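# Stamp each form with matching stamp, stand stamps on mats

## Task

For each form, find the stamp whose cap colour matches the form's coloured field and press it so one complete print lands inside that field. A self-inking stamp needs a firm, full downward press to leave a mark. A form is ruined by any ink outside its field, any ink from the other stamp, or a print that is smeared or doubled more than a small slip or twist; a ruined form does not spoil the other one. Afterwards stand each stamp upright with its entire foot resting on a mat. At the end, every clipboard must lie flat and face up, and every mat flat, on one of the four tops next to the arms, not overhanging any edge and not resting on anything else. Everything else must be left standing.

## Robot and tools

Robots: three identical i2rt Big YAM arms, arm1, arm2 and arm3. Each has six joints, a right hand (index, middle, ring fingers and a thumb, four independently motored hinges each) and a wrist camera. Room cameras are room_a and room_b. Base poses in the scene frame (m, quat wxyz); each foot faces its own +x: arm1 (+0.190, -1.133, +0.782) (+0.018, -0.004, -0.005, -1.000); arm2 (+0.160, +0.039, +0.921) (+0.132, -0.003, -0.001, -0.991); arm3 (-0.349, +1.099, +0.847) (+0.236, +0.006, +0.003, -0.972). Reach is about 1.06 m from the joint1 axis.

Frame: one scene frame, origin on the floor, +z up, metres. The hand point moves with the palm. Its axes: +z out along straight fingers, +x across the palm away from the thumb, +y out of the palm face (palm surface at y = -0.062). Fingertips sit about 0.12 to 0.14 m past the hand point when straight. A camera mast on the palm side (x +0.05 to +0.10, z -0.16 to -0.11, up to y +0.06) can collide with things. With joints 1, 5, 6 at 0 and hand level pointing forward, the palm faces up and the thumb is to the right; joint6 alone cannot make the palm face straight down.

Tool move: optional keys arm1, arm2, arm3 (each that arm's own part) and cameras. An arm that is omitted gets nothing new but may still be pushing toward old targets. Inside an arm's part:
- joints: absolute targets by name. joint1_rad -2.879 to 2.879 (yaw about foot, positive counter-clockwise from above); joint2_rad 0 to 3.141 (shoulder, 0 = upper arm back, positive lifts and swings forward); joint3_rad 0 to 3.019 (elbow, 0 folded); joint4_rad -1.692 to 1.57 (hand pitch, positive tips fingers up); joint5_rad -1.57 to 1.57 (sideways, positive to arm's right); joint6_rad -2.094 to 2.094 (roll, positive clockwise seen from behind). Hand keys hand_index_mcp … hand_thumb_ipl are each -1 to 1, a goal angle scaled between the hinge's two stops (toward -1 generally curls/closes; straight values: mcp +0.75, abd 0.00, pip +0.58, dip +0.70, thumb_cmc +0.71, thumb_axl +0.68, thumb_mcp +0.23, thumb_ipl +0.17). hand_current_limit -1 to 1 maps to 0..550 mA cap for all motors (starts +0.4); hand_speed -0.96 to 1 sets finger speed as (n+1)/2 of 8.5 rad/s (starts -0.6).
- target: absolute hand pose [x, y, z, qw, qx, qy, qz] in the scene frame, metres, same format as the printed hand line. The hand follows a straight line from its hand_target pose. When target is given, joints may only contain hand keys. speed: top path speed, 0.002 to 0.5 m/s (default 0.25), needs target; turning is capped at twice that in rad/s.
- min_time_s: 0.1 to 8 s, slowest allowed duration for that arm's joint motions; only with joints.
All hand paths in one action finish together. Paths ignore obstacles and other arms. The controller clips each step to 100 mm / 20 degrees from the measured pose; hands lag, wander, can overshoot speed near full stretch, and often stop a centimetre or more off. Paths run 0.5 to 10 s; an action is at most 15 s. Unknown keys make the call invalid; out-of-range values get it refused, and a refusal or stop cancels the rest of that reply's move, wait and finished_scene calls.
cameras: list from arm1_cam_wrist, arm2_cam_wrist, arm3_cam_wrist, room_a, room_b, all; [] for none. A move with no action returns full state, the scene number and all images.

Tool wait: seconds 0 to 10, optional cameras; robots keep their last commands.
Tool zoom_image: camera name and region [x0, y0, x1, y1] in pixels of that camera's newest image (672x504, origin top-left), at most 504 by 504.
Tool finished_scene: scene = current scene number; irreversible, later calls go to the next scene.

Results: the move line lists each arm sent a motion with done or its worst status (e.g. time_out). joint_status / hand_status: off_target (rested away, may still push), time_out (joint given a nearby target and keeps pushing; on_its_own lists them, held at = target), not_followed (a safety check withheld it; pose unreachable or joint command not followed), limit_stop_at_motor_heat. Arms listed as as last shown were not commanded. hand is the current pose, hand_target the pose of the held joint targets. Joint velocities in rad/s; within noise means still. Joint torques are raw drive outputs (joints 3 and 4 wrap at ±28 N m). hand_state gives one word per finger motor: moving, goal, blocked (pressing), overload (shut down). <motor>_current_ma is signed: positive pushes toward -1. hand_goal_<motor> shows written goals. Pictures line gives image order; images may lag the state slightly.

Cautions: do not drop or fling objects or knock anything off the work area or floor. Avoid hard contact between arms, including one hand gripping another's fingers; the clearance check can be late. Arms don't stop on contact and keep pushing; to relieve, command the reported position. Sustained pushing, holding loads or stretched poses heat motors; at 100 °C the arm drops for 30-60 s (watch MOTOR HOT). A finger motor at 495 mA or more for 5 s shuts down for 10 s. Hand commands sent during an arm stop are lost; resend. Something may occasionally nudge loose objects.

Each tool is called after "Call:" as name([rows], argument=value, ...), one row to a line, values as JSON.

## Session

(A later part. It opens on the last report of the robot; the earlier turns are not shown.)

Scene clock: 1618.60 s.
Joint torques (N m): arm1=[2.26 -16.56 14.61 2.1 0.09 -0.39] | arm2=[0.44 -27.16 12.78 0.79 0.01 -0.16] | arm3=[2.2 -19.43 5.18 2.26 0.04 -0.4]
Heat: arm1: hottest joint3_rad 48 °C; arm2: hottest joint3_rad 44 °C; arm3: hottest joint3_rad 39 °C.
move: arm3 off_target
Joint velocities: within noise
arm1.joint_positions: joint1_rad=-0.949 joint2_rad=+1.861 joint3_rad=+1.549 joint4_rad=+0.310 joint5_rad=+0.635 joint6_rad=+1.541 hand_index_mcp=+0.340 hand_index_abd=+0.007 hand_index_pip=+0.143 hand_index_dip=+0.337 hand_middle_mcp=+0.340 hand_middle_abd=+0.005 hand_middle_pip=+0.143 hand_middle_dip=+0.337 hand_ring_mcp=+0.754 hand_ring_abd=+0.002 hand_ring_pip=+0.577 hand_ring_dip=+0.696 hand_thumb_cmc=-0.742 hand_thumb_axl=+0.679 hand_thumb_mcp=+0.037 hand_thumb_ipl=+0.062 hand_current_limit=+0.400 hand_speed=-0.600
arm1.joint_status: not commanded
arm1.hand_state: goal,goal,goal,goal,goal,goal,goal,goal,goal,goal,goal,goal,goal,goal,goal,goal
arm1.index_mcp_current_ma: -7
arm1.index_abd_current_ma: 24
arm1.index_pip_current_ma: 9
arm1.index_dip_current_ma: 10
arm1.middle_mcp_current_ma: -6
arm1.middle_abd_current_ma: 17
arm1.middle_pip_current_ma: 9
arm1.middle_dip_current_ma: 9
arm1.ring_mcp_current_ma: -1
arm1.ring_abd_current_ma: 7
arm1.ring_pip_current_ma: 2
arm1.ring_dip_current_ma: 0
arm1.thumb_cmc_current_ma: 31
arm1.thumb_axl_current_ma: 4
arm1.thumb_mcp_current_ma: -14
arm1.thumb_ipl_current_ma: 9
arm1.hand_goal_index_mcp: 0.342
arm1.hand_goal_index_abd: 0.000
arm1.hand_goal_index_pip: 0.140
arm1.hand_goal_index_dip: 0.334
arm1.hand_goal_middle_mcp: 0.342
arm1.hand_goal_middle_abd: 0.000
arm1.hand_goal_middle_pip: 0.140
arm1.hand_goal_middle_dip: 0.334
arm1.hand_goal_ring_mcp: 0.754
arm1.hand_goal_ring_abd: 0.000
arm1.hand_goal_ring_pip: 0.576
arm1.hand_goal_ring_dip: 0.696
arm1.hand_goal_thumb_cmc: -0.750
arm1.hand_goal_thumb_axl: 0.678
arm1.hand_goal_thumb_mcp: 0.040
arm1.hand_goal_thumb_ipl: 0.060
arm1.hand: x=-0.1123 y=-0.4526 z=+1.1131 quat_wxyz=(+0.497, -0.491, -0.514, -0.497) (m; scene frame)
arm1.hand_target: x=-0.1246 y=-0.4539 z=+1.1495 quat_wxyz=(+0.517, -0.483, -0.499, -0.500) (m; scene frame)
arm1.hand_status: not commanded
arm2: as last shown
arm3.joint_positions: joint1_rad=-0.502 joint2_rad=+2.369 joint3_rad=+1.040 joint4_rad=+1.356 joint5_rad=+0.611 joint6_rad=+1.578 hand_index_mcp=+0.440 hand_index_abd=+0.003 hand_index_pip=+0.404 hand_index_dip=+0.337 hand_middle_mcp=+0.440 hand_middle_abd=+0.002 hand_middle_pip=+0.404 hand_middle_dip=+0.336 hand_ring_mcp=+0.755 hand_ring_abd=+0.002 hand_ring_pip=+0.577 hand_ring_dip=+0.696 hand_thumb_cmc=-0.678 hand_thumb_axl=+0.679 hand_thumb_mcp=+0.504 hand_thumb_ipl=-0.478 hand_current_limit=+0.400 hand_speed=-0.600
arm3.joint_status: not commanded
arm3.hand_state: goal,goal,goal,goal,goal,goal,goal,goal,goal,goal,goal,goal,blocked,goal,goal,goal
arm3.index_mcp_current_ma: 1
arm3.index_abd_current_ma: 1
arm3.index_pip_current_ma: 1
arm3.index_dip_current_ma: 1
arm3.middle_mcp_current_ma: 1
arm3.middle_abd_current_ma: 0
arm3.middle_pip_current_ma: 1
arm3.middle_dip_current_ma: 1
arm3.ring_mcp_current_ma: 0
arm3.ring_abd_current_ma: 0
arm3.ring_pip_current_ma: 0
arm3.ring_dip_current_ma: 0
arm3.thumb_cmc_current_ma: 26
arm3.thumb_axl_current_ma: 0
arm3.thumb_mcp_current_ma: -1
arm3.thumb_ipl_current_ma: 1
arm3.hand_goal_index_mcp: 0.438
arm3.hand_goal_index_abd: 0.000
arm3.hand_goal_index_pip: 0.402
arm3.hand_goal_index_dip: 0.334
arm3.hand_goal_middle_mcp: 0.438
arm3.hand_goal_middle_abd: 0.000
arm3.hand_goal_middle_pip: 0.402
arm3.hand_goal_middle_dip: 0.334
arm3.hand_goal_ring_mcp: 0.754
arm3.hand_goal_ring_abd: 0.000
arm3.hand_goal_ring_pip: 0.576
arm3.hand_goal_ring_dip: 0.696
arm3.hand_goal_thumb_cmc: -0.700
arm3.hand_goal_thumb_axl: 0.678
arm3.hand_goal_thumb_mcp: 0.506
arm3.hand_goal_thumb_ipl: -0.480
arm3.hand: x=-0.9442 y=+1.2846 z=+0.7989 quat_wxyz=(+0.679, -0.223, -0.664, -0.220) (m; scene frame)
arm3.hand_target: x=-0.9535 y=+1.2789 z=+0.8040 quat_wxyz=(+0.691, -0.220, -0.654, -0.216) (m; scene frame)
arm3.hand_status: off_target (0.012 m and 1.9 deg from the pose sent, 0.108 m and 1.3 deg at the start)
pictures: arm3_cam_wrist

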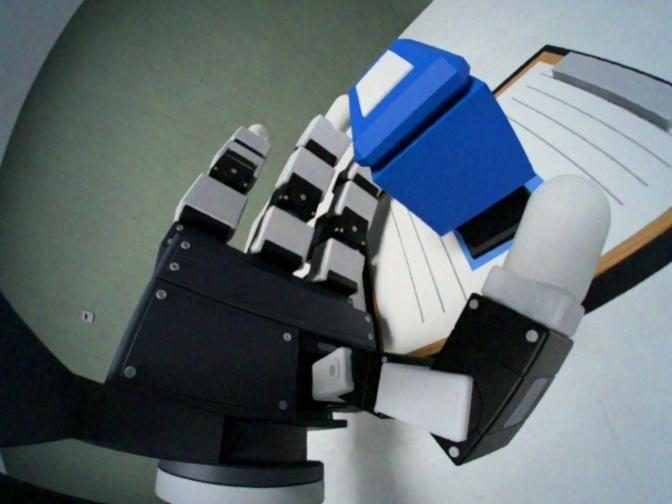

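Call:
move(arm3={"joints":{"hand_index_mcp":0.20,"hand_middle_mcp":0.20,"hand_thumb_mcp":0.24}})

Call:
move(arm3={"joints":{"hand_index_mcp":0.12,"hand_middle_mcp":0.11,"hand_thumb_mcp":0.18}})

Call:
move(arm3={"joints":{"hand_index_mcp":0.06,"hand_middle_mcp":0.05,"hand_thumb_mcp":0.12}})

Call:
move(arm3={"target":[-0.9535,1.2789,0.90,0.6912,-0.2201,-0.6539,-0.2166],"speed":0.06}, cameras=["arm3_cam_wrist"])

Call:
zoom_image(camera="arm3_cam_wrist", region=[360, 60, 672, 330])

Scene clock: 1626.13 s.
Joint torques (N m): arm1=[2.37 -16.62 14.6 2.1 0.1 -0.39] | arm2=[0.44 -27.16 12.78 0.79 0.02 -0.16] | arm3=[2.2 -19.43 5.15 2.25 0.05 -0.43]
Heat: arm1: hottest joint3_rad 49 °C; arm2: hottest joint3_rad 44 °C; arm3: hottest joint3_rad 38 °C.
move: arm3 off_target
Joint velocities: within noise
arm1, arm2: as last shown
arm3.joint_positions: joint1_rad=-0.502 joint2_rad=+2.369 joint3_rad=+1.040 joint4_rad=+1.356 joint5_rad=+0.611 joint6_rad=+1.577 hand_index_mcp=+0.213 hand_index_abd=+0.003 hand_index_pip=+0.407 hand_index_dip=+0.337 hand_middle_mcp=+0.212 hand_middle_abd=+0.002 hand_middle_pip=+0.406 hand_middle_dip=+0.336 hand_ring_mcp=+0.755 hand_ring_abd=+0.002 hand_ring_pip=+0.577 hand_ring_dip=+0.696 hand_thumb_cmc=-0.678 hand_thumb_axl=+0.679 hand_thumb_mcp=+0.278 hand_thumb_ipl=-0.473 hand_current_limit=+0.400 hand_speed=-0.600
arm3.joint_status: hand_thumb_mcp off_target (ended at +0.278, target +0.240); the others done
arm3.hand_state: goal,goal,goal,goal,goal,goal,goal,goal,goal,goal,goal,goal,blocked,goal,blocked,goal
arm3.index_mcp_current_ma: 11
arm3.index_abd_current_ma: 1
arm3.index_pip_current_ma: 3
arm3.index_dip_current_ma: 1
arm3.middle_mcp_current_ma: 11
arm3.middle_abd_current_ma: 0
arm3.middle_pip_current_ma: 2
arm3.middle_dip_current_ma: 1
arm3.ring_mcp_current_ma: 0
arm3.ring_abd_current_ma: 0
arm3.ring_pip_current_ma: 0
arm3.ring_dip_current_ma: 0
arm3.thumb_cmc_current_ma: 25
arm3.thumb_axl_current_ma: 0
arm3.thumb_mcp_current_ma: 83
arm3.thumb_ipl_current_ma: 6
arm3.hand_goal_index_mcp: 0.200
arm3.hand_goal_index_abd: 0.000
arm3.hand_goal_index_pip: 0.402
arm3.hand_goal_index_dip: 0.334
arm3.hand_goal_middle_mcp: 0.200
arm3.hand_goal_middle_abd: 0.000
arm3.hand_goal_middle_pip: 0.402
arm3.hand_goal_middle_dip: 0.334
arm3.hand_goal_ring_mcp: 0.754
arm3.hand_goal_ring_abd: 0.000
arm3.hand_goal_ring_pip: 0.576
arm3.hand_goal_ring_dip: 0.696
arm3.hand_goal_thumb_cmc: -0.700
arm3.hand_goal_thumb_axl: 0.678
arm3.hand_goal_thumb_mcp: 0.240
arm3.hand_goal_thumb_ipl: -0.480
arm3.hand: x=-0.9442 y=+1.2843 z=+0.7989 quat_wxyz=(+0.679, -0.222, -0.664, -0.220) (m; scene frame)
arm3.hand_target: x=-0.9535 y=+1.2791 z=+0.8041 quat_wxyz=(+0.691, -0.220, -0.654, -0.216) (m; scene frame)
arm3.hand_status: not commanded
pictures: none

Scene clock: 1626.63 s.
Joint torques (N m): arm1=[2.26 -16.56 14.6 2.1 0.09 -0.39] | arm2=[0.38 -27.16 12.78 0.79 0.01 -0.16] | arm3=[2.08 -19.31 5.14 2.26 0.04 -0.43]
Heat: arm1: hottest joint3_rad 49 °C; arm2: hottest joint3_rad 44 °C; arm3: hottest joint3_rad 38 °C.
move: arm3 off_target
Joint velocities: within noise
arm1, arm2: as last shown
arm3.joint_positions: joint1_rad=-0.502 joint2_rad=+2.369 joint3_rad=+1.041 joint4_rad=+1.356 joint5_rad=+0.610 joint6_rad=+1.577 hand_index_mcp=+0.193 hand_index_abd=+0.003 hand_index_pip=+0.421 hand_index_dip=+0.339 hand_middle_mcp=+0.192 hand_middle_abd=+0.002 hand_middle_pip=+0.420 hand_middle_dip=+0.339 hand_ring_mcp=+0.755 hand_ring_abd=+0.002 hand_ring_pip=+0.577 hand_ring_dip=+0.696 hand_thumb_cmc=-0.678 hand_thumb_axl=+0.680 hand_thumb_mcp=+0.273 hand_thumb_ipl=-0.459 hand_current_limit=+0.400 hand_speed=-0.600
arm3.joint_status: hand_index_mcp off_target (ended at +0.193, target +0.120); hand_middle_mcp off_target (ended at +0.192, target +0.110); hand_thumb_mcp off_target (ended at +0.273, target +0.180)
arm3.hand_state: blocked,goal,goal,goal,blocked,goal,goal,goal,goal,goal,goal,goal,blocked,goal,blocked,blocked
arm3.index_mcp_current_ma: 172
arm3.index_abd_current_ma: 1
arm3.index_pip_current_ma: 19
arm3.index_dip_current_ma: 2
arm3.middle_mcp_current_ma: 206
arm3.middle_abd_current_ma: 0
arm3.middle_pip_current_ma: 17
arm3.middle_dip_current_ma: 2
arm3.ring_mcp_current_ma: 0
arm3.ring_abd_current_ma: 0
arm3.ring_pip_current_ma: 0
arm3.ring_dip_current_ma: 0
arm3.thumb_cmc_current_ma: 25
arm3.thumb_axl_current_ma: 1
arm3.thumb_mcp_current_ma: 335
arm3.thumb_ipl_current_ma: 37
arm3.hand_goal_index_mcp: 0.120
arm3.hand_goal_index_abd: 0.000
arm3.hand_goal_index_pip: 0.402
arm3.hand_goal_index_dip: 0.334
arm3.hand_goal_middle_mcp: 0.110
arm3.hand_goal_middle_abd: 0.000
arm3.hand_goal_middle_pip: 0.402
arm3.hand_goal_middle_dip: 0.334
arm3.hand_goal_ring_mcp: 0.754
arm3.hand_goal_ring_abd: 0.000
arm3.hand_goal_ring_pip: 0.576
arm3.hand_goal_ring_dip: 0.696
arm3.hand_goal_thumb_cmc: -0.700
arm3.hand_goal_thumb_axl: 0.678
arm3.hand_goal_thumb_mcp: 0.180
arm3.hand_goal_thumb_ipl: -0.480
arm3.hand: x=-0.9445 y=+1.2841 z=+0.7990 quat_wxyz=(+0.679, -0.222, -0.664, -0.220) (m; scene frame)
arm3.hand_target: x=-0.9535 y=+1.2791 z=+0.8040 quat_wxyz=(+0.691, -0.220, -0.654, -0.216) (m; scene frame)
arm3.hand_status: not commanded
pictures: none

Scene clock: 1627.13 s.
Joint torques (N m): arm1=[2.32 -16.56 14.6 2.09 0.1 -0.39] | arm2=[0.44 -27.16 12.78 0.79 0.02 -0.16] | arm3=[2.14 -19.37 5.11 2.28 0.05 -0.43]
Heat: arm1: hottest joint3_rad 49 °C; arm2: hottest joint3_rad 44 °C; arm3: hottest joint3_rad 38 °C.
move: arm3 off_target
Joint velocities: within noise
arm1, arm2: as last shown
arm3.joint_positions: joint1_rad=-0.501 joint2_rad=+2.369 joint3_rad=+1.041 joint4_rad=+1.356 joint5_rad=+0.610 joint6_rad=+1.577 hand_index_mcp=+0.172 hand_index_abd=+0.003 hand_index_pip=+0.432 hand_index_dip=+0.343 hand_middle_mcp=+0.172 hand_middle_abd=+0.002 hand_middle_pip=+0.430 hand_middle_dip=+0.342 hand_ring_mcp=+0.755 hand_ring_abd=+0.002 hand_ring_pip=+0.577 hand_ring_dip=+0.696 hand_thumb_cmc=-0.678 hand_thumb_axl=+0.681 hand_thumb_mcp=+0.273 hand_thumb_ipl=-0.445 hand_current_limit=+0.400 hand_speed=-0.600
arm3.joint_status: hand_index_mcp off_target (ended at +0.172, target +0.060); hand_middle_mcp off_target (ended at +0.172, target +0.050); hand_thumb_mcp off_target (ended at +0.273, target +0.120)
arm3.hand_state: blocked,goal,blocked,goal,blocked,goal,blocked,goal,goal,goal,goal,goal,blocked,goal,blocked,blocked
arm3.index_mcp_current_ma: 330
arm3.index_abd_current_ma: 1
arm3.index_pip_current_ma: 39
arm3.index_dip_current_ma: 6
arm3.middle_mcp_current_ma: 375
arm3.middle_abd_current_ma: 1
arm3.middle_pip_current_ma: 34
arm3.middle_dip_current_ma: 6
arm3.ring_mcp_current_ma: 0
arm3.ring_abd_current_ma: 0
arm3.ring_pip_current_ma: 0
arm3.ring_dip_current_ma: 0
arm3.thumb_cmc_current_ma: 25
arm3.thumb_axl_current_ma: 2
arm3.thumb_mcp_current_ma: 385
arm3.thumb_ipl_current_ma: 79
arm3.hand_goal_index_mcp: 0.060
arm3.hand_goal_index_abd: 0.000
arm3.hand_goal_index_pip: 0.402
arm3.hand_goal_index_dip: 0.334
arm3.hand_goal_middle_mcp: 0.050
arm3.hand_goal_middle_abd: 0.000
arm3.hand_goal_middle_pip: 0.402
arm3.hand_goal_middle_dip: 0.334
arm3.hand_goal_ring_mcp: 0.754
arm3.hand_goal_ring_abd: 0.000
arm3.hand_goal_ring_pip: 0.576
arm3.hand_goal_ring_dip: 0.696
arm3.hand_goal_thumb_cmc: -0.700
arm3.hand_goal_thumb_axl: 0.678
arm3.hand_goal_thumb_mcp: 0.120
arm3.hand_goal_thumb_ipl: -0.480
arm3.hand: x=-0.9446 y=+1.2839 z=+0.7990 quat_wxyz=(+0.679, -0.222, -0.664, -0.220) (m; scene frame)
arm3.hand_target: x=-0.9535 y=+1.2789 z=+0.8040 quat_wxyz=(+0.691, -0.220, -0.654, -0.216) (m; scene frame)
arm3.hand_status: not commanded
pictures: none

Scene clock: 1629.47 s.
Joint torques (N m): arm1=[2.32 -16.56 14.61 2.11 0.09 -0.39] | arm2=[0.44 -27.22 12.78 0.77 0.01 -0.16] | arm3=[2.08 -22.65 4.7 1.42 0 -0.43]
Heat: arm1: hottest joint3_rad 49 °C; arm2: hottest joint3_rad 44 °C; arm3: hottest joint3_rad 38 °C.
move: arm3 off_target
Joint velocities: within noise
arm1, arm2: as last shown
arm3.joint_positions: joint1_rad=-0.501 joint2_rad=+2.161 joint3_rad=+0.980 joint4_rad=+1.209 joint5_rad=+0.610 joint6_rad=+1.577 hand_index_mcp=+0.171 hand_index_abd=+0.006 hand_index_pip=+0.432 hand_index_dip=+0.343 hand_middle_mcp=+0.168 hand_middle_abd=+0.005 hand_middle_pip=+0.430 hand_middle_dip=+0.343 hand_ring_mcp=+0.755 hand_ring_abd=+0.002 hand_ring_pip=+0.577 hand_ring_dip=+0.696 hand_thumb_cmc=-0.671 hand_thumb_axl=+0.684 hand_thumb_mcp=+0.273 hand_thumb_ipl=-0.442 hand_current_limit=+0.400 hand_speed=-0.600
arm3.joint_status: not commanded
arm3.hand_state: blocked,goal,blocked,goal,blocked,goal,blocked,goal,goal,goal,goal,goal,blocked,goal,blocked,blocked
arm3.index_mcp_current_ma: 326
arm3.index_abd_current_ma: 3
arm3.index_pip_current_ma: 39
arm3.index_dip_current_ma: 6
arm3.middle_mcp_current_ma: 357
arm3.middle_abd_current_ma: 2
arm3.middle_pip_current_ma: 34
arm3.middle_dip_current_ma: 6
arm3.ring_mcp_current_ma: 0
arm3.ring_abd_current_ma: 0
arm3.ring_pip_current_ma: 0
arm3.ring_dip_current_ma: 0
arm3.thumb_cmc_current_ma: 37
arm3.thumb_axl_current_ma: 4
arm3.thumb_mcp_current_ma: 385
arm3.thumb_ipl_current_ma: 88
arm3.hand_goal_index_mcp: 0.060
arm3.hand_goal_index_abd: 0.000
arm3.hand_goal_index_pip: 0.402
arm3.hand_goal_index_dip: 0.334
arm3.hand_goal_middle_mcp: 0.050
arm3.hand_goal_middle_abd: 0.000
arm3.hand_goal_middle_pip: 0.402
arm3.hand_goal_middle_dip: 0.334
arm3.hand_goal_ring_mcp: 0.754
arm3.hand_goal_ring_abd: 0.000
arm3.hand_goal_ring_pip: 0.576
arm3.hand_goal_ring_dip: 0.696
arm3.hand_goal_thumb_cmc: -0.700
arm3.hand_goal_thumb_axl: 0.678
arm3.hand_goal_thumb_mcp: 0.120
arm3.hand_goal_thumb_ipl: -0.480
arm3.hand: x=-0.9475 y=+1.2833 z=+0.8776 quat_wxyz=(+0.679, -0.222, -0.664, -0.220) (m; scene frame)
arm3.hand_target: x=-0.9533 y=+1.2789 z=+0.8998 quat_wxyz=(+0.691, -0.220, -0.654, -0.217) (m; scene frame)
arm3.hand_status: off_target (0.024 m and 1.9 deg from the pose sent, 0.101 m and 1.9 deg at the start)
pictures: arm3_cam_wrist

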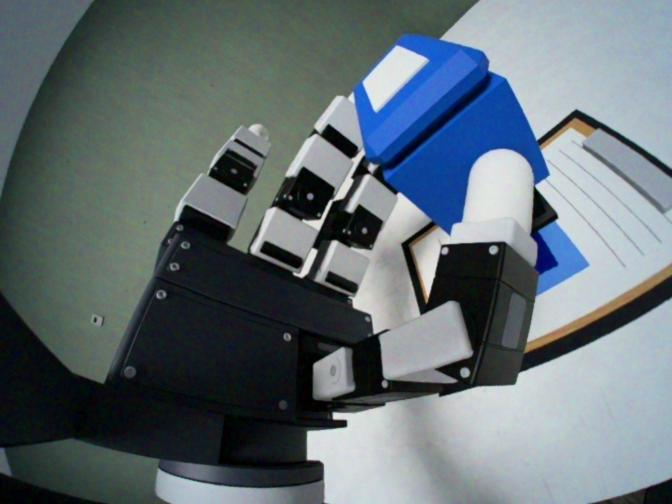

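Scaled by 1.615 from the camera's 672x504 image, which has a finer 960x720 frame.

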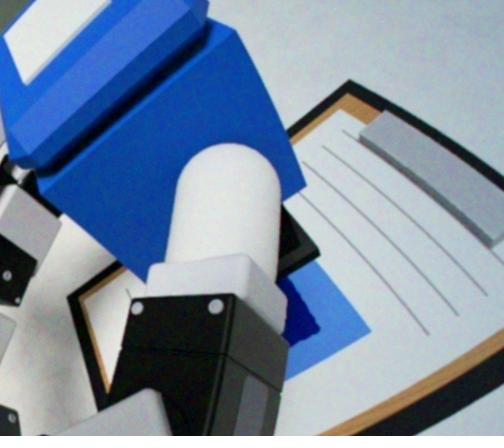

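Call:
move(arm3={"target":[-0.9535,1.2789,1.17,0.6912,-0.2201,-0.6539,-0.2166],"speed":0.12}, arm1={"joints":{"joint1_rad":0.4},"min_time_s":4}, cameras=["arm3_cam_wrist"])

Call:
move(arm3={"joints":{"joint1_rad":0.3},"min_time_s":3}, arm2={"joints":{"joint1_rad":0.7},"min_time_s":3}, cameras=["arm3_cam_wrist","room_a","room_b"])

Scene clock: 1641.60 s.
Joint torques (N m): arm1=[0.85 -16.73 14.6 2.09 0.04 -0.39] | arm2=[0.38 -27.16 12.78 0.79 0.02 -0.16] | arm3=[1.61 -18.67 12.34 1.39 -0.02 -0.44]
Heat: arm1: hottest joint3_rad 50 °C; arm2: hottest joint3_rad 44 °C; arm3: hottest joint3_rad 38 °C.
move: arm1 done; arm3 off_target
Joint velocities: within noise
arm1.joint_positions: joint1_rad=+0.402 joint2_rad=+1.861 joint3_rad=+1.549 joint4_rad=+0.310 joint5_rad=+0.638 joint6_rad=+1.541 hand_index_mcp=+0.341 hand_index_abd=+0.007 hand_index_pip=+0.143 hand_index_dip=+0.337 hand_middle_mcp=+0.341 hand_middle_abd=+0.005 hand_middle_pip=+0.143 hand_middle_dip=+0.337 hand_ring_mcp=+0.754 hand_ring_abd=+0.002 hand_ring_pip=+0.577 hand_ring_dip=+0.696 hand_thumb_cmc=-0.742 hand_thumb_axl=+0.679 hand_thumb_mcp=+0.037 hand_thumb_ipl=+0.062 hand_current_limit=+0.400 hand_speed=-0.600
arm1.joint_status: all done
arm1.hand_state: goal,goal,goal,goal,goal,goal,goal,goal,goal,goal,goal,goal,goal,goal,goal,goal
arm1.index_mcp_current_ma: -2
arm1.index_abd_current_ma: 24
arm1.index_pip_current_ma: 9
arm1.index_dip_current_ma: 10
arm1.middle_mcp_current_ma: -1
arm1.middle_abd_current_ma: 17
arm1.middle_pip_current_ma: 9
arm1.middle_dip_current_ma: 9
arm1.ring_mcp_current_ma: 0
arm1.ring_abd_current_ma: 7
arm1.ring_pip_current_ma: 2
arm1.ring_dip_current_ma: 0
arm1.thumb_cmc_current_ma: 31
arm1.thumb_axl_current_ma: 4
arm1.thumb_mcp_current_ma: -13
arm1.thumb_ipl_current_ma: 9
arm1.hand_goal_index_mcp: 0.342
arm1.hand_goal_index_abd: 0.000
arm1.hand_goal_index_pip: 0.140
arm1.hand_goal_index_dip: 0.334
arm1.hand_goal_middle_mcp: 0.342
arm1.hand_goal_middle_abd: 0.000
arm1.hand_goal_middle_pip: 0.140
arm1.hand_goal_middle_dip: 0.334
arm1.hand_goal_ring_mcp: 0.754
arm1.hand_goal_ring_abd: 0.000
arm1.hand_goal_ring_pip: 0.576
arm1.hand_goal_ring_dip: 0.696
arm1.hand_goal_thumb_cmc: -0.750
arm1.hand_goal_thumb_axl: 0.678
arm1.hand_goal_thumb_mcp: 0.040
arm1.hand_goal_thumb_ipl: 0.060
arm1.hand: x=-0.5336 y=-1.2792 z=+1.1252 quat_wxyz=(+0.704, -0.063, -0.703, -0.077) (m; scene frame)
arm1.hand_target: x=-0.5375 y=-1.2788 z=+1.1615 quat_wxyz=(+0.721, -0.071, -0.685, -0.072) (m; scene frame)
arm1.hand_status: not commanded
arm2: as last shown
arm3.joint_positions: joint1_rad=-0.501 joint2_rad=+1.599 joint3_rad=+1.054 joint4_rad=+0.528 joint5_rad=+0.608 joint6_rad=+1.577 hand_index_mcp=+0.171 hand_index_abd=+0.007 hand_index_pip=+0.432 hand_index_dip=+0.343 hand_middle_mcp=+0.168 hand_middle_abd=+0.006 hand_middle_pip=+0.430 hand_middle_dip=+0.343 hand_ring_mcp=+0.755 hand_ring_abd=+0.002 hand_ring_pip=+0.577 hand_ring_dip=+0.696 hand_thumb_cmc=-0.671 hand_thumb_axl=+0.684 hand_thumb_mcp=+0.273 hand_thumb_ipl=-0.442 hand_current_limit=+0.400 hand_speed=-0.600
arm3.joint_status: not commanded
arm3.hand_state: blocked,goal,blocked,goal,blocked,goal,blocked,goal,goal,goal,goal,goal,blocked,goal,blocked,blocked
arm3.index_mcp_current_ma: 326
arm3.index_abd_current_ma: 3
arm3.index_pip_current_ma: 40
arm3.index_dip_current_ma: 6
arm3.middle_mcp_current_ma: 356
arm3.middle_abd_current_ma: 3
arm3.middle_pip_current_ma: 35
arm3.middle_dip_current_ma: 6
arm3.ring_mcp_current_ma: 0
arm3.ring_abd_current_ma: 0
arm3.ring_pip_current_ma: 0
arm3.ring_dip_current_ma: 0
arm3.thumb_cmc_current_ma: 39
arm3.thumb_axl_current_ma: 4
arm3.thumb_mcp_current_ma: 385
arm3.thumb_ipl_current_ma: 88
arm3.hand_goal_index_mcp: 0.060
arm3.hand_goal_index_abd: 0.000
arm3.hand_goal_index_pip: 0.402
arm3.hand_goal_index_dip: 0.334
arm3.hand_goal_middle_mcp: 0.050
arm3.hand_goal_middle_abd: 0.000
arm3.hand_goal_middle_pip: 0.402
arm3.hand_goal_middle_dip: 0.334
arm3.hand_goal_ring_mcp: 0.754
arm3.hand_goal_ring_abd: 0.000
arm3.hand_goal_ring_pip: 0.576
arm3.hand_goal_ring_dip: 0.696
arm3.hand_goal_thumb_cmc: -0.700
arm3.hand_goal_thumb_axl: 0.678
arm3.hand_goal_thumb_mcp: 0.120
arm3.hand_goal_thumb_ipl: -0.480
arm3.hand: x=-0.9425 y=+1.2808 z=+1.1253 quat_wxyz=(+0.664, -0.217, -0.680, -0.223) (m; scene frame)
arm3.hand_target: x=-0.9508 y=+1.2785 z=+1.1697 quat_wxyz=(+0.691, -0.220, -0.654, -0.216) (m; scene frame)
arm3.hand_status: off_target (0.046 m and 4.4 deg from the pose sent, 0.293 m and 1.9 deg at the start)
pictures: arm3_cam_wrist

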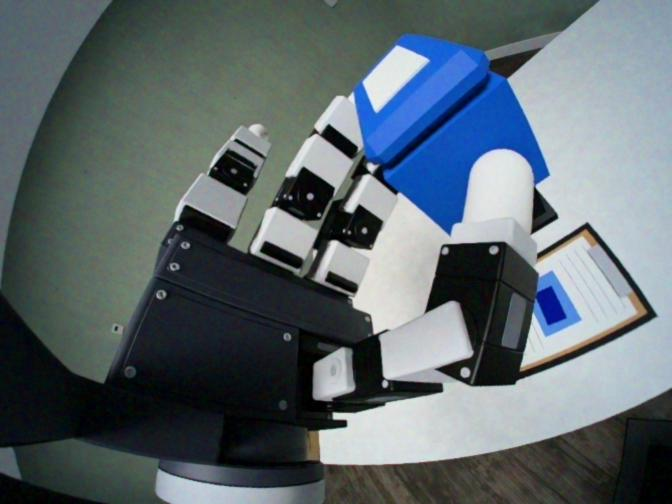

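Scene clock: 1645.10 s.
Joint torques (N m): arm1=[0.97 -16.5 14.61 2.1 0 -0.39] | arm2=[-0.09 -27.22 12.77 0.79 0.02 -0.16] | arm3=[1.61 -18.78 12.33 1.42 0.05 -0.44]
Heat: arm1: hottest joint3_rad 50 °C; arm2: hottest joint3_rad 44 °C; arm3: hottest joint3_rad 39 °C.
move: arm2 done; arm3 done
Joint velocities: within noise
arm1: as last shown
arm1.index_mcp_current_ma: -3
arm1.middle_mcp_current_ma: -3
arm2.joint_positions: joint1_rad=+0.705 joint2_rad=+2.125 joint3_rad=+1.575 joint4_rad=+0.560 joint5_rad=+1.300 joint6_rad=+1.506 hand_index_mcp=+0.341 hand_index_abd=+0.006 hand_index_pip=+0.142 hand_index_dip=+0.337 hand_middle_mcp=+0.341 hand_middle_abd=+0.010 hand_middle_pip=+0.142 hand_middle_dip=+0.336 hand_ring_mcp=+0.755 hand_ring_abd=+0.002 hand_ring_pip=+0.577 hand_ring_dip=+0.696 hand_thumb_cmc=-0.679 hand_thumb_axl=+0.684 hand_thumb_mcp=+0.038 hand_thumb_ipl=+0.062 hand_current_limit=+0.400 hand_speed=-0.600
arm2.joint_status: all done
arm2.hand_state: goal,goal,goal,goal,goal,goal,goal,goal,goal,goal,goal,goal,blocked,goal,goal,goal
arm2.index_mcp_current_ma: -1
arm2.index_abd_current_ma: 9
arm2.index_pip_current_ma: 3
arm2.index_dip_current_ma: 4
arm2.middle_mcp_current_ma: -1
arm2.middle_abd_current_ma: 16
arm2.middle_pip_current_ma: 3
arm2.middle_dip_current_ma: 3
arm2.ring_mcp_current_ma: 1
arm2.ring_abd_current_ma: 2
arm2.ring_pip_current_ma: 1
arm2.ring_dip_current_ma: 0
arm2.thumb_cmc_current_ma: 49
arm2.thumb_axl_current_ma: 12
arm2.thumb_mcp_current_ma: -4
arm2.thumb_ipl_current_ma: 2
arm2.hand_goal_index_mcp: 0.342
arm2.hand_goal_index_abd: 0.000
arm2.hand_goal_index_pip: 0.140
arm2.hand_goal_index_dip: 0.334
arm2.hand_goal_middle_mcp: 0.342
arm2.hand_goal_middle_abd: 0.000
arm2.hand_goal_middle_pip: 0.140
arm2.hand_goal_middle_dip: 0.334
arm2.hand_goal_ring_mcp: 0.754
arm2.hand_goal_ring_abd: 0.000
arm2.hand_goal_ring_pip: 0.576
arm2.hand_goal_ring_dip: 0.696
arm2.hand_goal_thumb_cmc: -0.700
arm2.hand_goal_thumb_axl: 0.678
arm2.hand_goal_thumb_mcp: 0.040
arm2.hand_goal_thumb_ipl: 0.060
arm2.hand: x=-0.3586 y=-0.3829 z=+1.1257 quat_wxyz=(+0.697, -0.098, -0.698, -0.134) (m; scene frame)
arm2.hand_target: x=-0.3641 y=-0.3854 z=+1.1546 quat_wxyz=(+0.705, -0.118, -0.689, -0.119) (m; scene frame)
arm2.hand_status: not commanded
arm3.joint_positions: joint1_rad=+0.299 joint2_rad=+1.599 joint3_rad=+1.054 joint4_rad=+0.528 joint5_rad=+0.606 joint6_rad=+1.577 hand_index_mcp=+0.171 hand_index_abd=+0.007 hand_index_pip=+0.433 hand_index_dip=+0.343 hand_middle_mcp=+0.168 hand_middle_abd=+0.006 hand_middle_pip=+0.430 hand_middle_dip=+0.343 hand_ring_mcp=+0.755 hand_ring_abd=+0.002 hand_ring_pip=+0.577 hand_ring_dip=+0.696 hand_thumb_cmc=-0.671 hand_thumb_axl=+0.684 hand_thumb_mcp=+0.273 hand_thumb_ipl=-0.442 hand_current_limit=+0.400 hand_speed=-0.600
arm3.joint_status: all done
arm3.hand_state: blocked,goal,blocked,goal,blocked,goal,blocked,goal,goal,goal,goal,goal,blocked,goal,blocked,blocked
arm3.index_mcp_current_ma: 326
arm3.index_abd_current_ma: 3
arm3.index_pip_current_ma: 40
arm3.index_dip_current_ma: 6
arm3.middle_mcp_current_ma: 356
arm3.middle_abd_current_ma: 3
arm3.middle_pip_current_ma: 35
arm3.middle_dip_current_ma: 6
arm3.ring_mcp_current_ma: 0
arm3.ring_abd_current_ma: 0
arm3.ring_pip_current_ma: 0
arm3.ring_dip_current_ma: 0
arm3.thumb_cmc_current_ma: 39
arm3.thumb_axl_current_ma: 4
arm3.thumb_mcp_current_ma: 385
arm3.thumb_ipl_current_ma: 88
arm3.hand_goal_index_mcp: 0.060
arm3.hand_goal_index_abd: 0.000
arm3.hand_goal_index_pip: 0.402
arm3.hand_goal_index_dip: 0.334
arm3.hand_goal_middle_mcp: 0.050
arm3.hand_goal_middle_abd: 0.000
arm3.hand_goal_middle_pip: 0.402
arm3.hand_goal_middle_dip: 0.334
arm3.hand_goal_ring_mcp: 0.754
arm3.hand_goal_ring_abd: 0.000
arm3.hand_goal_ring_pip: 0.576
arm3.hand_goal_ring_dip: 0.696
arm3.hand_goal_thumb_cmc: -0.700
arm3.hand_goal_thumb_axl: 0.678
arm3.hand_goal_thumb_mcp: 0.120
arm3.hand_goal_thumb_ipl: -0.480
arm3.hand: x=-0.8954 y=+0.8009 z=+1.1219 quat_wxyz=(+0.696, +0.064, -0.713, +0.056) (m; scene frame)
arm3.hand_target: x=-0.9007 y=+0.7956 z=+1.1663 quat_wxyz=(+0.718, +0.049, -0.691, +0.071) (m; scene frame)
arm3.hand_status: not commanded
pictures: arm3_cam_wrist, room_a, room_b

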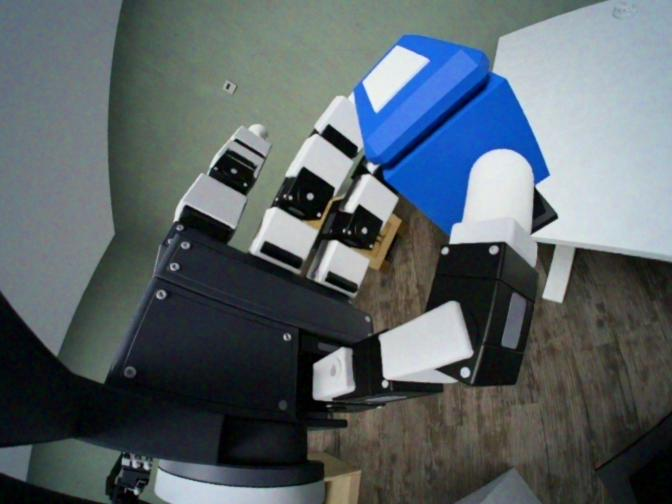

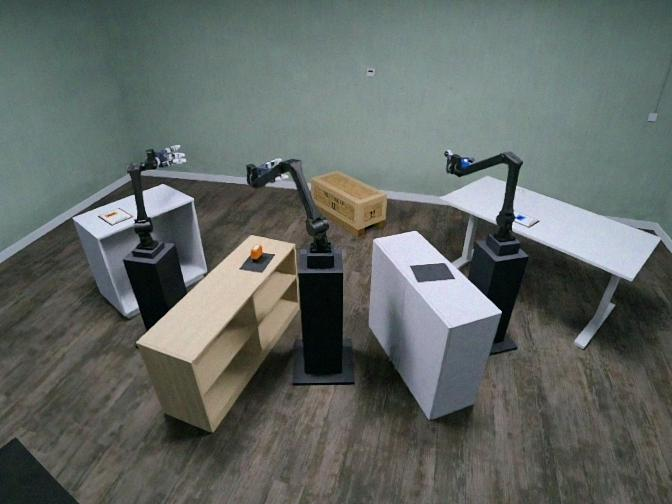

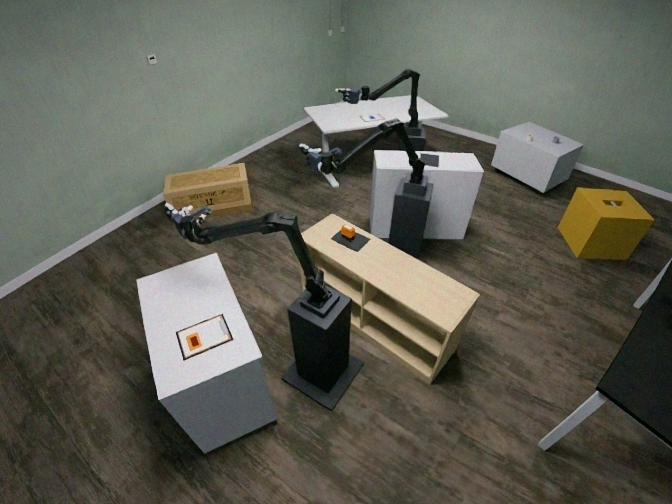

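Call:
move(arm3={"joints":{"joint1_rad":2.05},"min_time_s":5.5})

Call:
move(arm3={"target":[0.0627,0.6622,1.10,0.2730,0.6476,-0.2682,0.6590],"speed":0.1}, cameras=["arm3_cam_wrist"])

Scene clock: 1661.73 s.
Joint torques (N m): arm1=[1.03 -16.5 14.6 2.1 0 -0.39] | arm2=[-0.15 -27.22 12.78 0.79 0.02 -0.16] | arm3=[1.85 -18.61 12.38 1.4 0.03 -0.43]
Heat: arm1: hottest joint3_rad 51 °C; arm2: hottest joint3_rad 44 °C; arm3: hottest joint3_rad 43 °C.
move: arm3 done
Joint velocities: within noise
arm1, arm2: as last shown
arm3.joint_positions: joint1_rad=+2.051 joint2_rad=+1.599 joint3_rad=+1.054 joint4_rad=+0.528 joint5_rad=+0.606 joint6_rad=+1.577 hand_index_mcp=+0.171 hand_index_abd=+0.007 hand_index_pip=+0.433 hand_index_dip=+0.343 hand_middle_mcp=+0.167 hand_middle_abd=+0.006 hand_middle_pip=+0.430 hand_middle_dip=+0.343 hand_ring_mcp=+0.755 hand_ring_abd=+0.002 hand_ring_pip=+0.577 hand_ring_dip=+0.696 hand_thumb_cmc=-0.671 hand_thumb_axl=+0.684 hand_thumb_mcp=+0.273 hand_thumb_ipl=-0.442 hand_current_limit=+0.400 hand_speed=-0.600
arm3.joint_status: all done
arm3.hand_state: blocked,goal,blocked,goal,blocked,goal,blocked,goal,goal,goal,goal,goal,blocked,goal,blocked,blocked
arm3.index_mcp_current_ma: 326
arm3.index_abd_current_ma: 3
arm3.index_pip_current_ma: 40
arm3.index_dip_current_ma: 6
arm3.middle_mcp_current_ma: 356
arm3.middle_abd_current_ma: 3
arm3.middle_pip_current_ma: 35
arm3.middle_dip_current_ma: 6
arm3.ring_mcp_current_ma: 0
arm3.ring_abd_current_ma: 0
arm3.ring_pip_current_ma: 0
arm3.ring_dip_current_ma: 0
arm3.thumb_cmc_current_ma: 39
arm3.thumb_axl_current_ma: 4
arm3.thumb_mcp_current_ma: 385
arm3.thumb_ipl_current_ma: 88
arm3.hand_goal_index_mcp: 0.060
arm3.hand_goal_index_abd: 0.000
arm3.hand_goal_index_pip: 0.402
arm3.hand_goal_index_dip: 0.334
arm3.hand_goal_middle_mcp: 0.050
arm3.hand_goal_middle_abd: 0.000
arm3.hand_goal_middle_pip: 0.402
arm3.hand_goal_middle_dip: 0.334
arm3.hand_goal_ring_mcp: 0.754
arm3.hand_goal_ring_abd: 0.000
arm3.hand_goal_ring_pip: 0.576
arm3.hand_goal_ring_dip: 0.696
arm3.hand_goal_thumb_cmc: -0.700
arm3.hand_goal_thumb_axl: 0.678
arm3.hand_goal_thumb_mcp: 0.120
arm3.hand_goal_thumb_ipl: -0.480
arm3.hand: x=+0.0369 y=+0.6155 z=+1.1306 quat_wxyz=(+0.399, +0.583, -0.412, +0.576) (m; scene frame)
arm3.hand_target: x=+0.0415 y=+0.6108 z=+1.1751 quat_wxyz=(+0.402, +0.555, -0.409, +0.602) (m; scene frame)
arm3.hand_status: not commanded
pictures: none

Scene clock: 1664.53 s.
Joint torques (N m): arm1=[0.97 -16.56 14.61 2.1 0 -0.39] | arm2=[-0.09 -27.22 12.77 0.79 0.02 -0.16] | arm3=[1.38 -17.14 8.17 2.82 -0.06 -0.6]
Heat: arm1: hottest joint3_rad 51 °C; arm2: hottest joint3_rad 44 °C; arm3: hottest joint3_rad 42 °C.
move: arm3 off_target
Joint velocities: within noise
arm1, arm2: as last shown
arm3.joint_positions: joint1_rad=+2.051 joint2_rad=+1.537 joint3_rad=+0.799 joint4_rad=+0.676 joint5_rad=+0.168 joint6_rad=+1.577 hand_index_mcp=+0.171 hand_index_abd=+0.007 hand_index_pip=+0.433 hand_index_dip=+0.343 hand_middle_mcp=+0.167 hand_middle_abd=+0.006 hand_middle_pip=+0.430 hand_middle_dip=+0.343 hand_ring_mcp=+0.755 hand_ring_abd=+0.002 hand_ring_pip=+0.577 hand_ring_dip=+0.696 hand_thumb_cmc=-0.671 hand_thumb_axl=+0.684 hand_thumb_mcp=+0.273 hand_thumb_ipl=-0.442 hand_current_limit=+0.400 hand_speed=-0.600
arm3.joint_status: not commanded
arm3.hand_state: blocked,goal,blocked,goal,blocked,goal,blocked,goal,goal,goal,goal,goal,blocked,goal,blocked,blocked
arm3.index_mcp_current_ma: 326
arm3.index_abd_current_ma: 3
arm3.index_pip_current_ma: 40
arm3.index_dip_current_ma: 6
arm3.middle_mcp_current_ma: 355
arm3.middle_abd_current_ma: 3
arm3.middle_pip_current_ma: 35
arm3.middle_dip_current_ma: 6
arm3.ring_mcp_current_ma: 0
arm3.ring_abd_current_ma: 0
arm3.ring_pip_current_ma: 0
arm3.ring_dip_current_ma: 0
arm3.thumb_cmc_current_ma: 39
arm3.thumb_axl_current_ma: 4
arm3.thumb_mcp_current_ma: 385
arm3.thumb_ipl_current_ma: 88
arm3.hand_goal_index_mcp: 0.060
arm3.hand_goal_index_abd: 0.000
arm3.hand_goal_index_pip: 0.402
arm3.hand_goal_index_dip: 0.334
arm3.hand_goal_middle_mcp: 0.050
arm3.hand_goal_middle_abd: 0.000
arm3.hand_goal_middle_pip: 0.402
arm3.hand_goal_middle_dip: 0.334
arm3.hand_goal_ring_mcp: 0.754
arm3.hand_goal_ring_abd: 0.000
arm3.hand_goal_ring_pip: 0.576
arm3.hand_goal_ring_dip: 0.696
arm3.hand_goal_thumb_cmc: -0.700
arm3.hand_goal_thumb_axl: 0.678
arm3.hand_goal_thumb_mcp: 0.120
arm3.hand_goal_thumb_ipl: -0.480
arm3.hand: x=+0.0646 y=+0.6654 z=+1.0653 quat_wxyz=(+0.259, +0.671, -0.280, +0.636) (m; scene frame)
arm3.hand_target: x=+0.0622 y=+0.6626 z=+1.0995 quat_wxyz=(+0.273, +0.648, -0.269, +0.659) (m; scene frame)
arm3.hand_status: off_target (0.035 m and 4.4 deg from the pose sent, 0.062 m and 25.0 deg at the start)
pictures: arm3_cam_wrist

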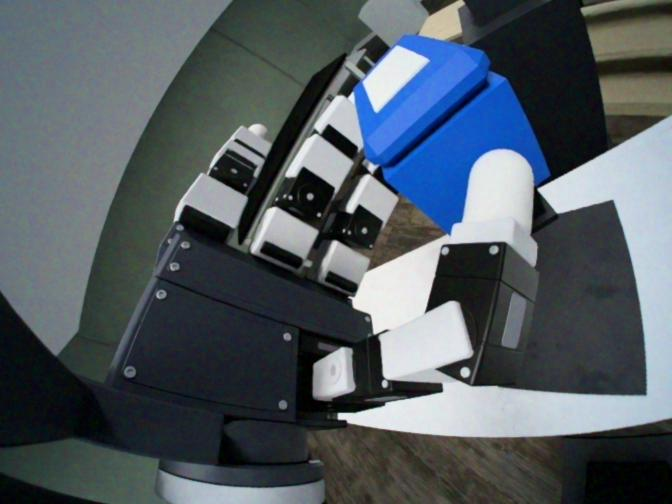

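Call:
move(arm3={"target":[0.0515,0.660,0.895,0.2727,0.6274,-0.2676,0.6786],"speed":0.08}, cameras=["arm3_cam_wrist"])

Call:
zoom_image(camera="arm3_cam_wrist", region=[400, 130, 672, 400])

Scene clock: 1677.83 s.
Joint torques (N m): arm1=[0.97 -16.56 14.63 2.09 0 -0.39] | arm2=[-0.09 -27.22 12.78 0.8 0.02 -0.16] | arm3=[1.03 -16.79 5.07 2.82 -0.11 -0.44]
Heat: arm1: hottest joint3_rad 52 °C; arm2: hottest joint3_rad 44 °C; arm3: hottest joint3_rad 41 °C.
move: arm3 off_target
Joint velocities: within noise
arm1, arm2: as last shown
arm3.joint_positions: joint1_rad=+2.029 joint2_rad=+2.087 joint3_rad=+0.705 joint4_rad=+1.393 joint5_rad=+0.140 joint6_rad=+1.579 hand_index_mcp=+0.171 hand_index_abd=+0.007 hand_index_pip=+0.433 hand_index_dip=+0.343 hand_middle_mcp=+0.167 hand_middle_abd=+0.006 hand_middle_pip=+0.430 hand_middle_dip=+0.343 hand_ring_mcp=+0.755 hand_ring_abd=+0.002 hand_ring_pip=+0.577 hand_ring_dip=+0.696 hand_thumb_cmc=-0.670 hand_thumb_axl=+0.684 hand_thumb_mcp=+0.273 hand_thumb_ipl=-0.442 hand_current_limit=+0.400 hand_speed=-0.600
arm3.joint_status: not commanded
arm3.hand_state: blocked,goal,blocked,goal,blocked,goal,blocked,goal,goal,goal,goal,goal,blocked,goal,blocked,blocked
arm3.index_mcp_current_ma: 326
arm3.index_abd_current_ma: 3
arm3.index_pip_current_ma: 40
arm3.index_dip_current_ma: 6
arm3.middle_mcp_current_ma: 355
arm3.middle_abd_current_ma: 3
arm3.middle_pip_current_ma: 35
arm3.middle_dip_current_ma: 6
arm3.ring_mcp_current_ma: 0
arm3.ring_abd_current_ma: 0
arm3.ring_pip_current_ma: 0
arm3.ring_dip_current_ma: 0
arm3.thumb_cmc_current_ma: 39
arm3.thumb_axl_current_ma: 4
arm3.thumb_mcp_current_ma: 385
arm3.thumb_ipl_current_ma: 88
arm3.hand_goal_index_mcp: 0.060
arm3.hand_goal_index_abd: 0.000
arm3.hand_goal_index_pip: 0.402
arm3.hand_goal_index_dip: 0.334
arm3.hand_goal_middle_mcp: 0.050
arm3.hand_goal_middle_abd: 0.000
arm3.hand_goal_middle_pip: 0.402
arm3.hand_goal_middle_dip: 0.334
arm3.hand_goal_ring_mcp: 0.754
arm3.hand_goal_ring_abd: 0.000
arm3.hand_goal_ring_pip: 0.576
arm3.hand_goal_ring_dip: 0.696
arm3.hand_goal_thumb_cmc: -0.700
arm3.hand_goal_thumb_axl: 0.678
arm3.hand_goal_thumb_mcp: 0.120
arm3.hand_goal_thumb_ipl: -0.480
arm3.hand: x=+0.0477 y=+0.6704 z=+0.8783 quat_wxyz=(+0.262, +0.647, -0.273, +0.662) (m; scene frame)
arm3.hand_target: x=+0.0510 y=+0.6604 z=+0.8952 quat_wxyz=(+0.273, +0.627, -0.268, +0.678) (m; scene frame)
arm3.hand_status: off_target (0.020 m and 3.3 deg from the pose sent, 0.171 m and 7.4 deg at the start)
pictures: arm3_cam_wrist

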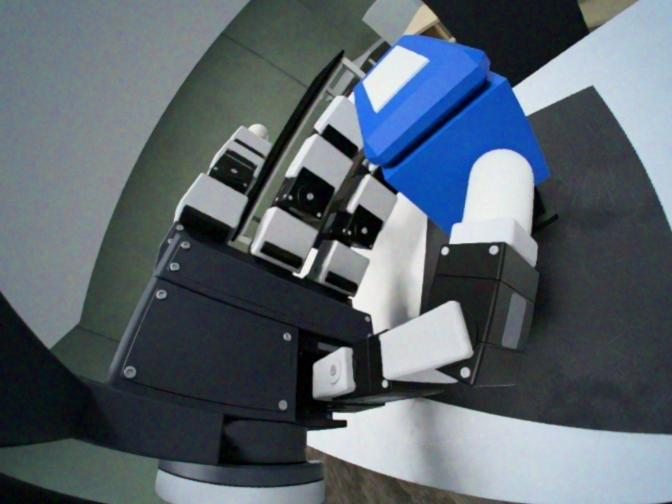

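Scaled by 1.853 from the camera's 672x504 image, which has a finer 960x720 frame.

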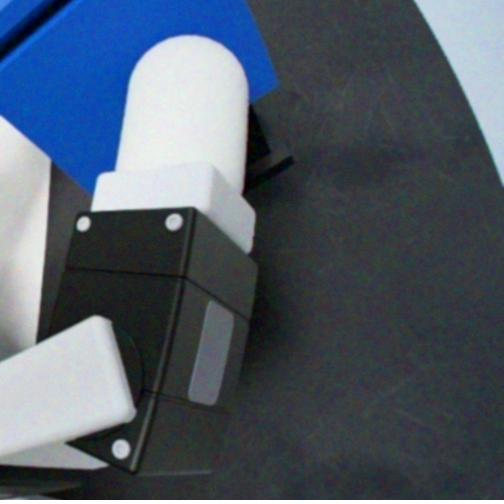

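Call:
move(arm3={"target":[0.0515,0.660,0.853,0.2727,0.6274,-0.2676,0.6786],"speed":0.03})

Call:
move(arm3={"target":[0.0515,0.660,0.846,0.2727,0.6274,-0.2676,0.6786],"speed":0.02}, cameras=["arm3_cam_wrist"])

Call:
zoom_image(camera="arm3_cam_wrist", region=[500, 150, 672, 300])

Scene clock: 1693.50 s.
Joint torques (N m): arm1=[0.97 -16.5 14.64 2.09 0 -0.39] | arm2=[-0.09 -27.22 12.78 0.79 0.02 -0.16] | arm3=[1.03 -16.62 4.53 2.78 -0.11 -0.44]
Heat: arm1: hottest joint3_rad 52 °C; arm2: hottest joint3_rad 45 °C; arm3: hottest joint3_rad 39 °C.
move: arm3 off_target
Joint velocities: within noise
arm1, arm2: as last shown
arm3.joint_positions: joint1_rad=+2.028 joint2_rad=+2.213 joint3_rad=+0.738 joint4_rad=+1.496 joint5_rad=+0.138 joint6_rad=+1.579 hand_index_mcp=+0.169 hand_index_abd=+0.007 hand_index_pip=+0.433 hand_index_dip=+0.343 hand_middle_mcp=+0.167 hand_middle_abd=+0.006 hand_middle_pip=+0.430 hand_middle_dip=+0.343 hand_ring_mcp=+0.755 hand_ring_abd=+0.002 hand_ring_pip=+0.577 hand_ring_dip=+0.696 hand_thumb_cmc=-0.672 hand_thumb_axl=+0.684 hand_thumb_mcp=+0.273 hand_thumb_ipl=-0.441 hand_current_limit=+0.400 hand_speed=-0.600
arm3.joint_status: not commanded
arm3.hand_state: blocked,goal,blocked,goal,blocked,goal,blocked,goal,goal,goal,goal,goal,blocked,goal,blocked,blocked
arm3.index_mcp_current_ma: 316
arm3.index_abd_current_ma: 3
arm3.index_pip_current_ma: 40
arm3.index_dip_current_ma: 6
arm3.middle_mcp_current_ma: 354
arm3.middle_abd_current_ma: 3
arm3.middle_pip_current_ma: 35
arm3.middle_dip_current_ma: 6
arm3.ring_mcp_current_ma: 0
arm3.ring_abd_current_ma: 0
arm3.ring_pip_current_ma: 0
arm3.ring_dip_current_ma: 0
arm3.thumb_cmc_current_ma: 36
arm3.thumb_axl_current_ma: 4
arm3.thumb_mcp_current_ma: 385
arm3.thumb_ipl_current_ma: 93
arm3.hand_goal_index_mcp: 0.060
arm3.hand_goal_index_abd: 0.000
arm3.hand_goal_index_pip: 0.402
arm3.hand_goal_index_dip: 0.334
arm3.hand_goal_middle_mcp: 0.050
arm3.hand_goal_middle_abd: 0.000
arm3.hand_goal_middle_pip: 0.402
arm3.hand_goal_middle_dip: 0.334
arm3.hand_goal_ring_mcp: 0.754
arm3.hand_goal_ring_abd: 0.000
arm3.hand_goal_ring_pip: 0.576
arm3.hand_goal_ring_dip: 0.696
arm3.hand_goal_thumb_cmc: -0.700
arm3.hand_goal_thumb_axl: 0.678
arm3.hand_goal_thumb_mcp: 0.120
arm3.hand_goal_thumb_ipl: -0.480
arm3.hand: x=+0.0481 y=+0.6701 z=+0.8424 quat_wxyz=(+0.263, +0.644, -0.272, +0.665) (m; scene frame)
arm3.hand_target: x=+0.0510 y=+0.6603 z=+0.8530 quat_wxyz=(+0.273, +0.628, -0.268, +0.678) (m; scene frame)
arm3.hand_status: off_target (0.015 m and 2.7 deg from the pose sent, 0.027 m and 3.3 deg at the start)
pictures: none

Scene clock: 1694.47 s.
Joint torques (N m): arm1=[0.97 -16.5 14.61 2.11 0 -0.39] | arm2=[-0.09 -27.22 12.78 0.79 0.02 -0.16] | arm3=[0.79 -16.21 4.34 2.51 -0.13 -0.41]
Heat: arm1: hottest joint3_rad 52 °C; arm2: hottest joint3_rad 45 °C; arm3: hottest joint3_rad 39 °C.
move: arm3 off_target
Joint velocities: within noise
arm1, arm2: as last shown
arm3.joint_positions: joint1_rad=+2.028 joint2_rad=+2.229 joint3_rad=+0.747 joint4_rad=+1.517 joint5_rad=+0.138 joint6_rad=+1.576 hand_index_mcp=+0.164 hand_index_abd=+0.007 hand_index_pip=+0.433 hand_index_dip=+0.343 hand_middle_mcp=+0.167 hand_middle_abd=+0.006 hand_middle_pip=+0.432 hand_middle_dip=+0.343 hand_ring_mcp=+0.755 hand_ring_abd=+0.002 hand_ring_pip=+0.577 hand_ring_dip=+0.696 hand_thumb_cmc=-0.685 hand_thumb_axl=+0.680 hand_thumb_mcp=+0.273 hand_thumb_ipl=-0.439 hand_current_limit=+0.400 hand_speed=-0.600
arm3.joint_status: not commanded
arm3.hand_state: blocked,goal,blocked,goal,blocked,goal,blocked,goal,goal,goal,goal,goal,goal,goal,blocked,blocked
arm3.index_mcp_current_ma: 293
arm3.index_abd_current_ma: 3
arm3.index_pip_current_ma: 40
arm3.index_dip_current_ma: 6
arm3.middle_mcp_current_ma: 354
arm3.middle_abd_current_ma: 3
arm3.middle_pip_current_ma: 40
arm3.middle_dip_current_ma: 7
arm3.ring_mcp_current_ma: 0
arm3.ring_abd_current_ma: 0
arm3.ring_pip_current_ma: 0
arm3.ring_dip_current_ma: 0
arm3.thumb_cmc_current_ma: 14
arm3.thumb_axl_current_ma: 1
arm3.thumb_mcp_current_ma: 385
arm3.thumb_ipl_current_ma: 100
arm3.hand_goal_index_mcp: 0.060
arm3.hand_goal_index_abd: 0.000
arm3.hand_goal_index_pip: 0.402
arm3.hand_goal_index_dip: 0.334
arm3.hand_goal_middle_mcp: 0.050
arm3.hand_goal_middle_abd: 0.000
arm3.hand_goal_middle_pip: 0.402
arm3.hand_goal_middle_dip: 0.334
arm3.hand_goal_ring_mcp: 0.754
arm3.hand_goal_ring_abd: 0.000
arm3.hand_goal_ring_pip: 0.576
arm3.hand_goal_ring_dip: 0.696
arm3.hand_goal_thumb_cmc: -0.700
arm3.hand_goal_thumb_axl: 0.678
arm3.hand_goal_thumb_mcp: 0.120
arm3.hand_goal_thumb_ipl: -0.480
arm3.hand: x=+0.0495 y=+0.6690 z=+0.8409 quat_wxyz=(+0.265, +0.639, -0.270, +0.669) (m; scene frame)
arm3.hand_target: x=+0.0511 y=+0.6602 z=+0.8460 quat_wxyz=(+0.273, +0.628, -0.268, +0.678) (m; scene frame)
arm3.hand_status: off_target (0.011 m and 2.0 deg from the pose sent, 0.011 m and 2.7 deg at the start)
pictures: arm3_cam_wrist

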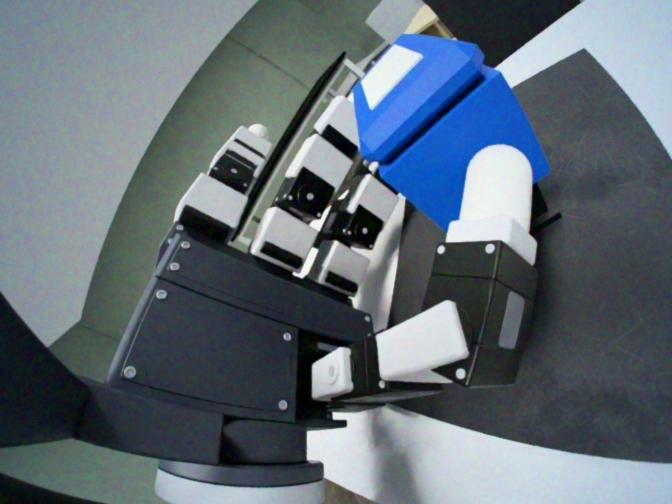

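Scaled by 2.930 from the camera's 672x504 image, which has a finer 960x720 frame.

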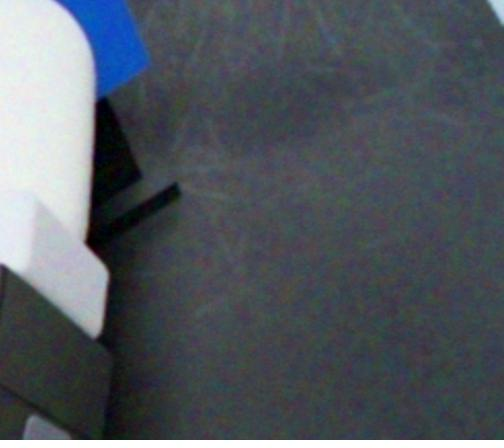

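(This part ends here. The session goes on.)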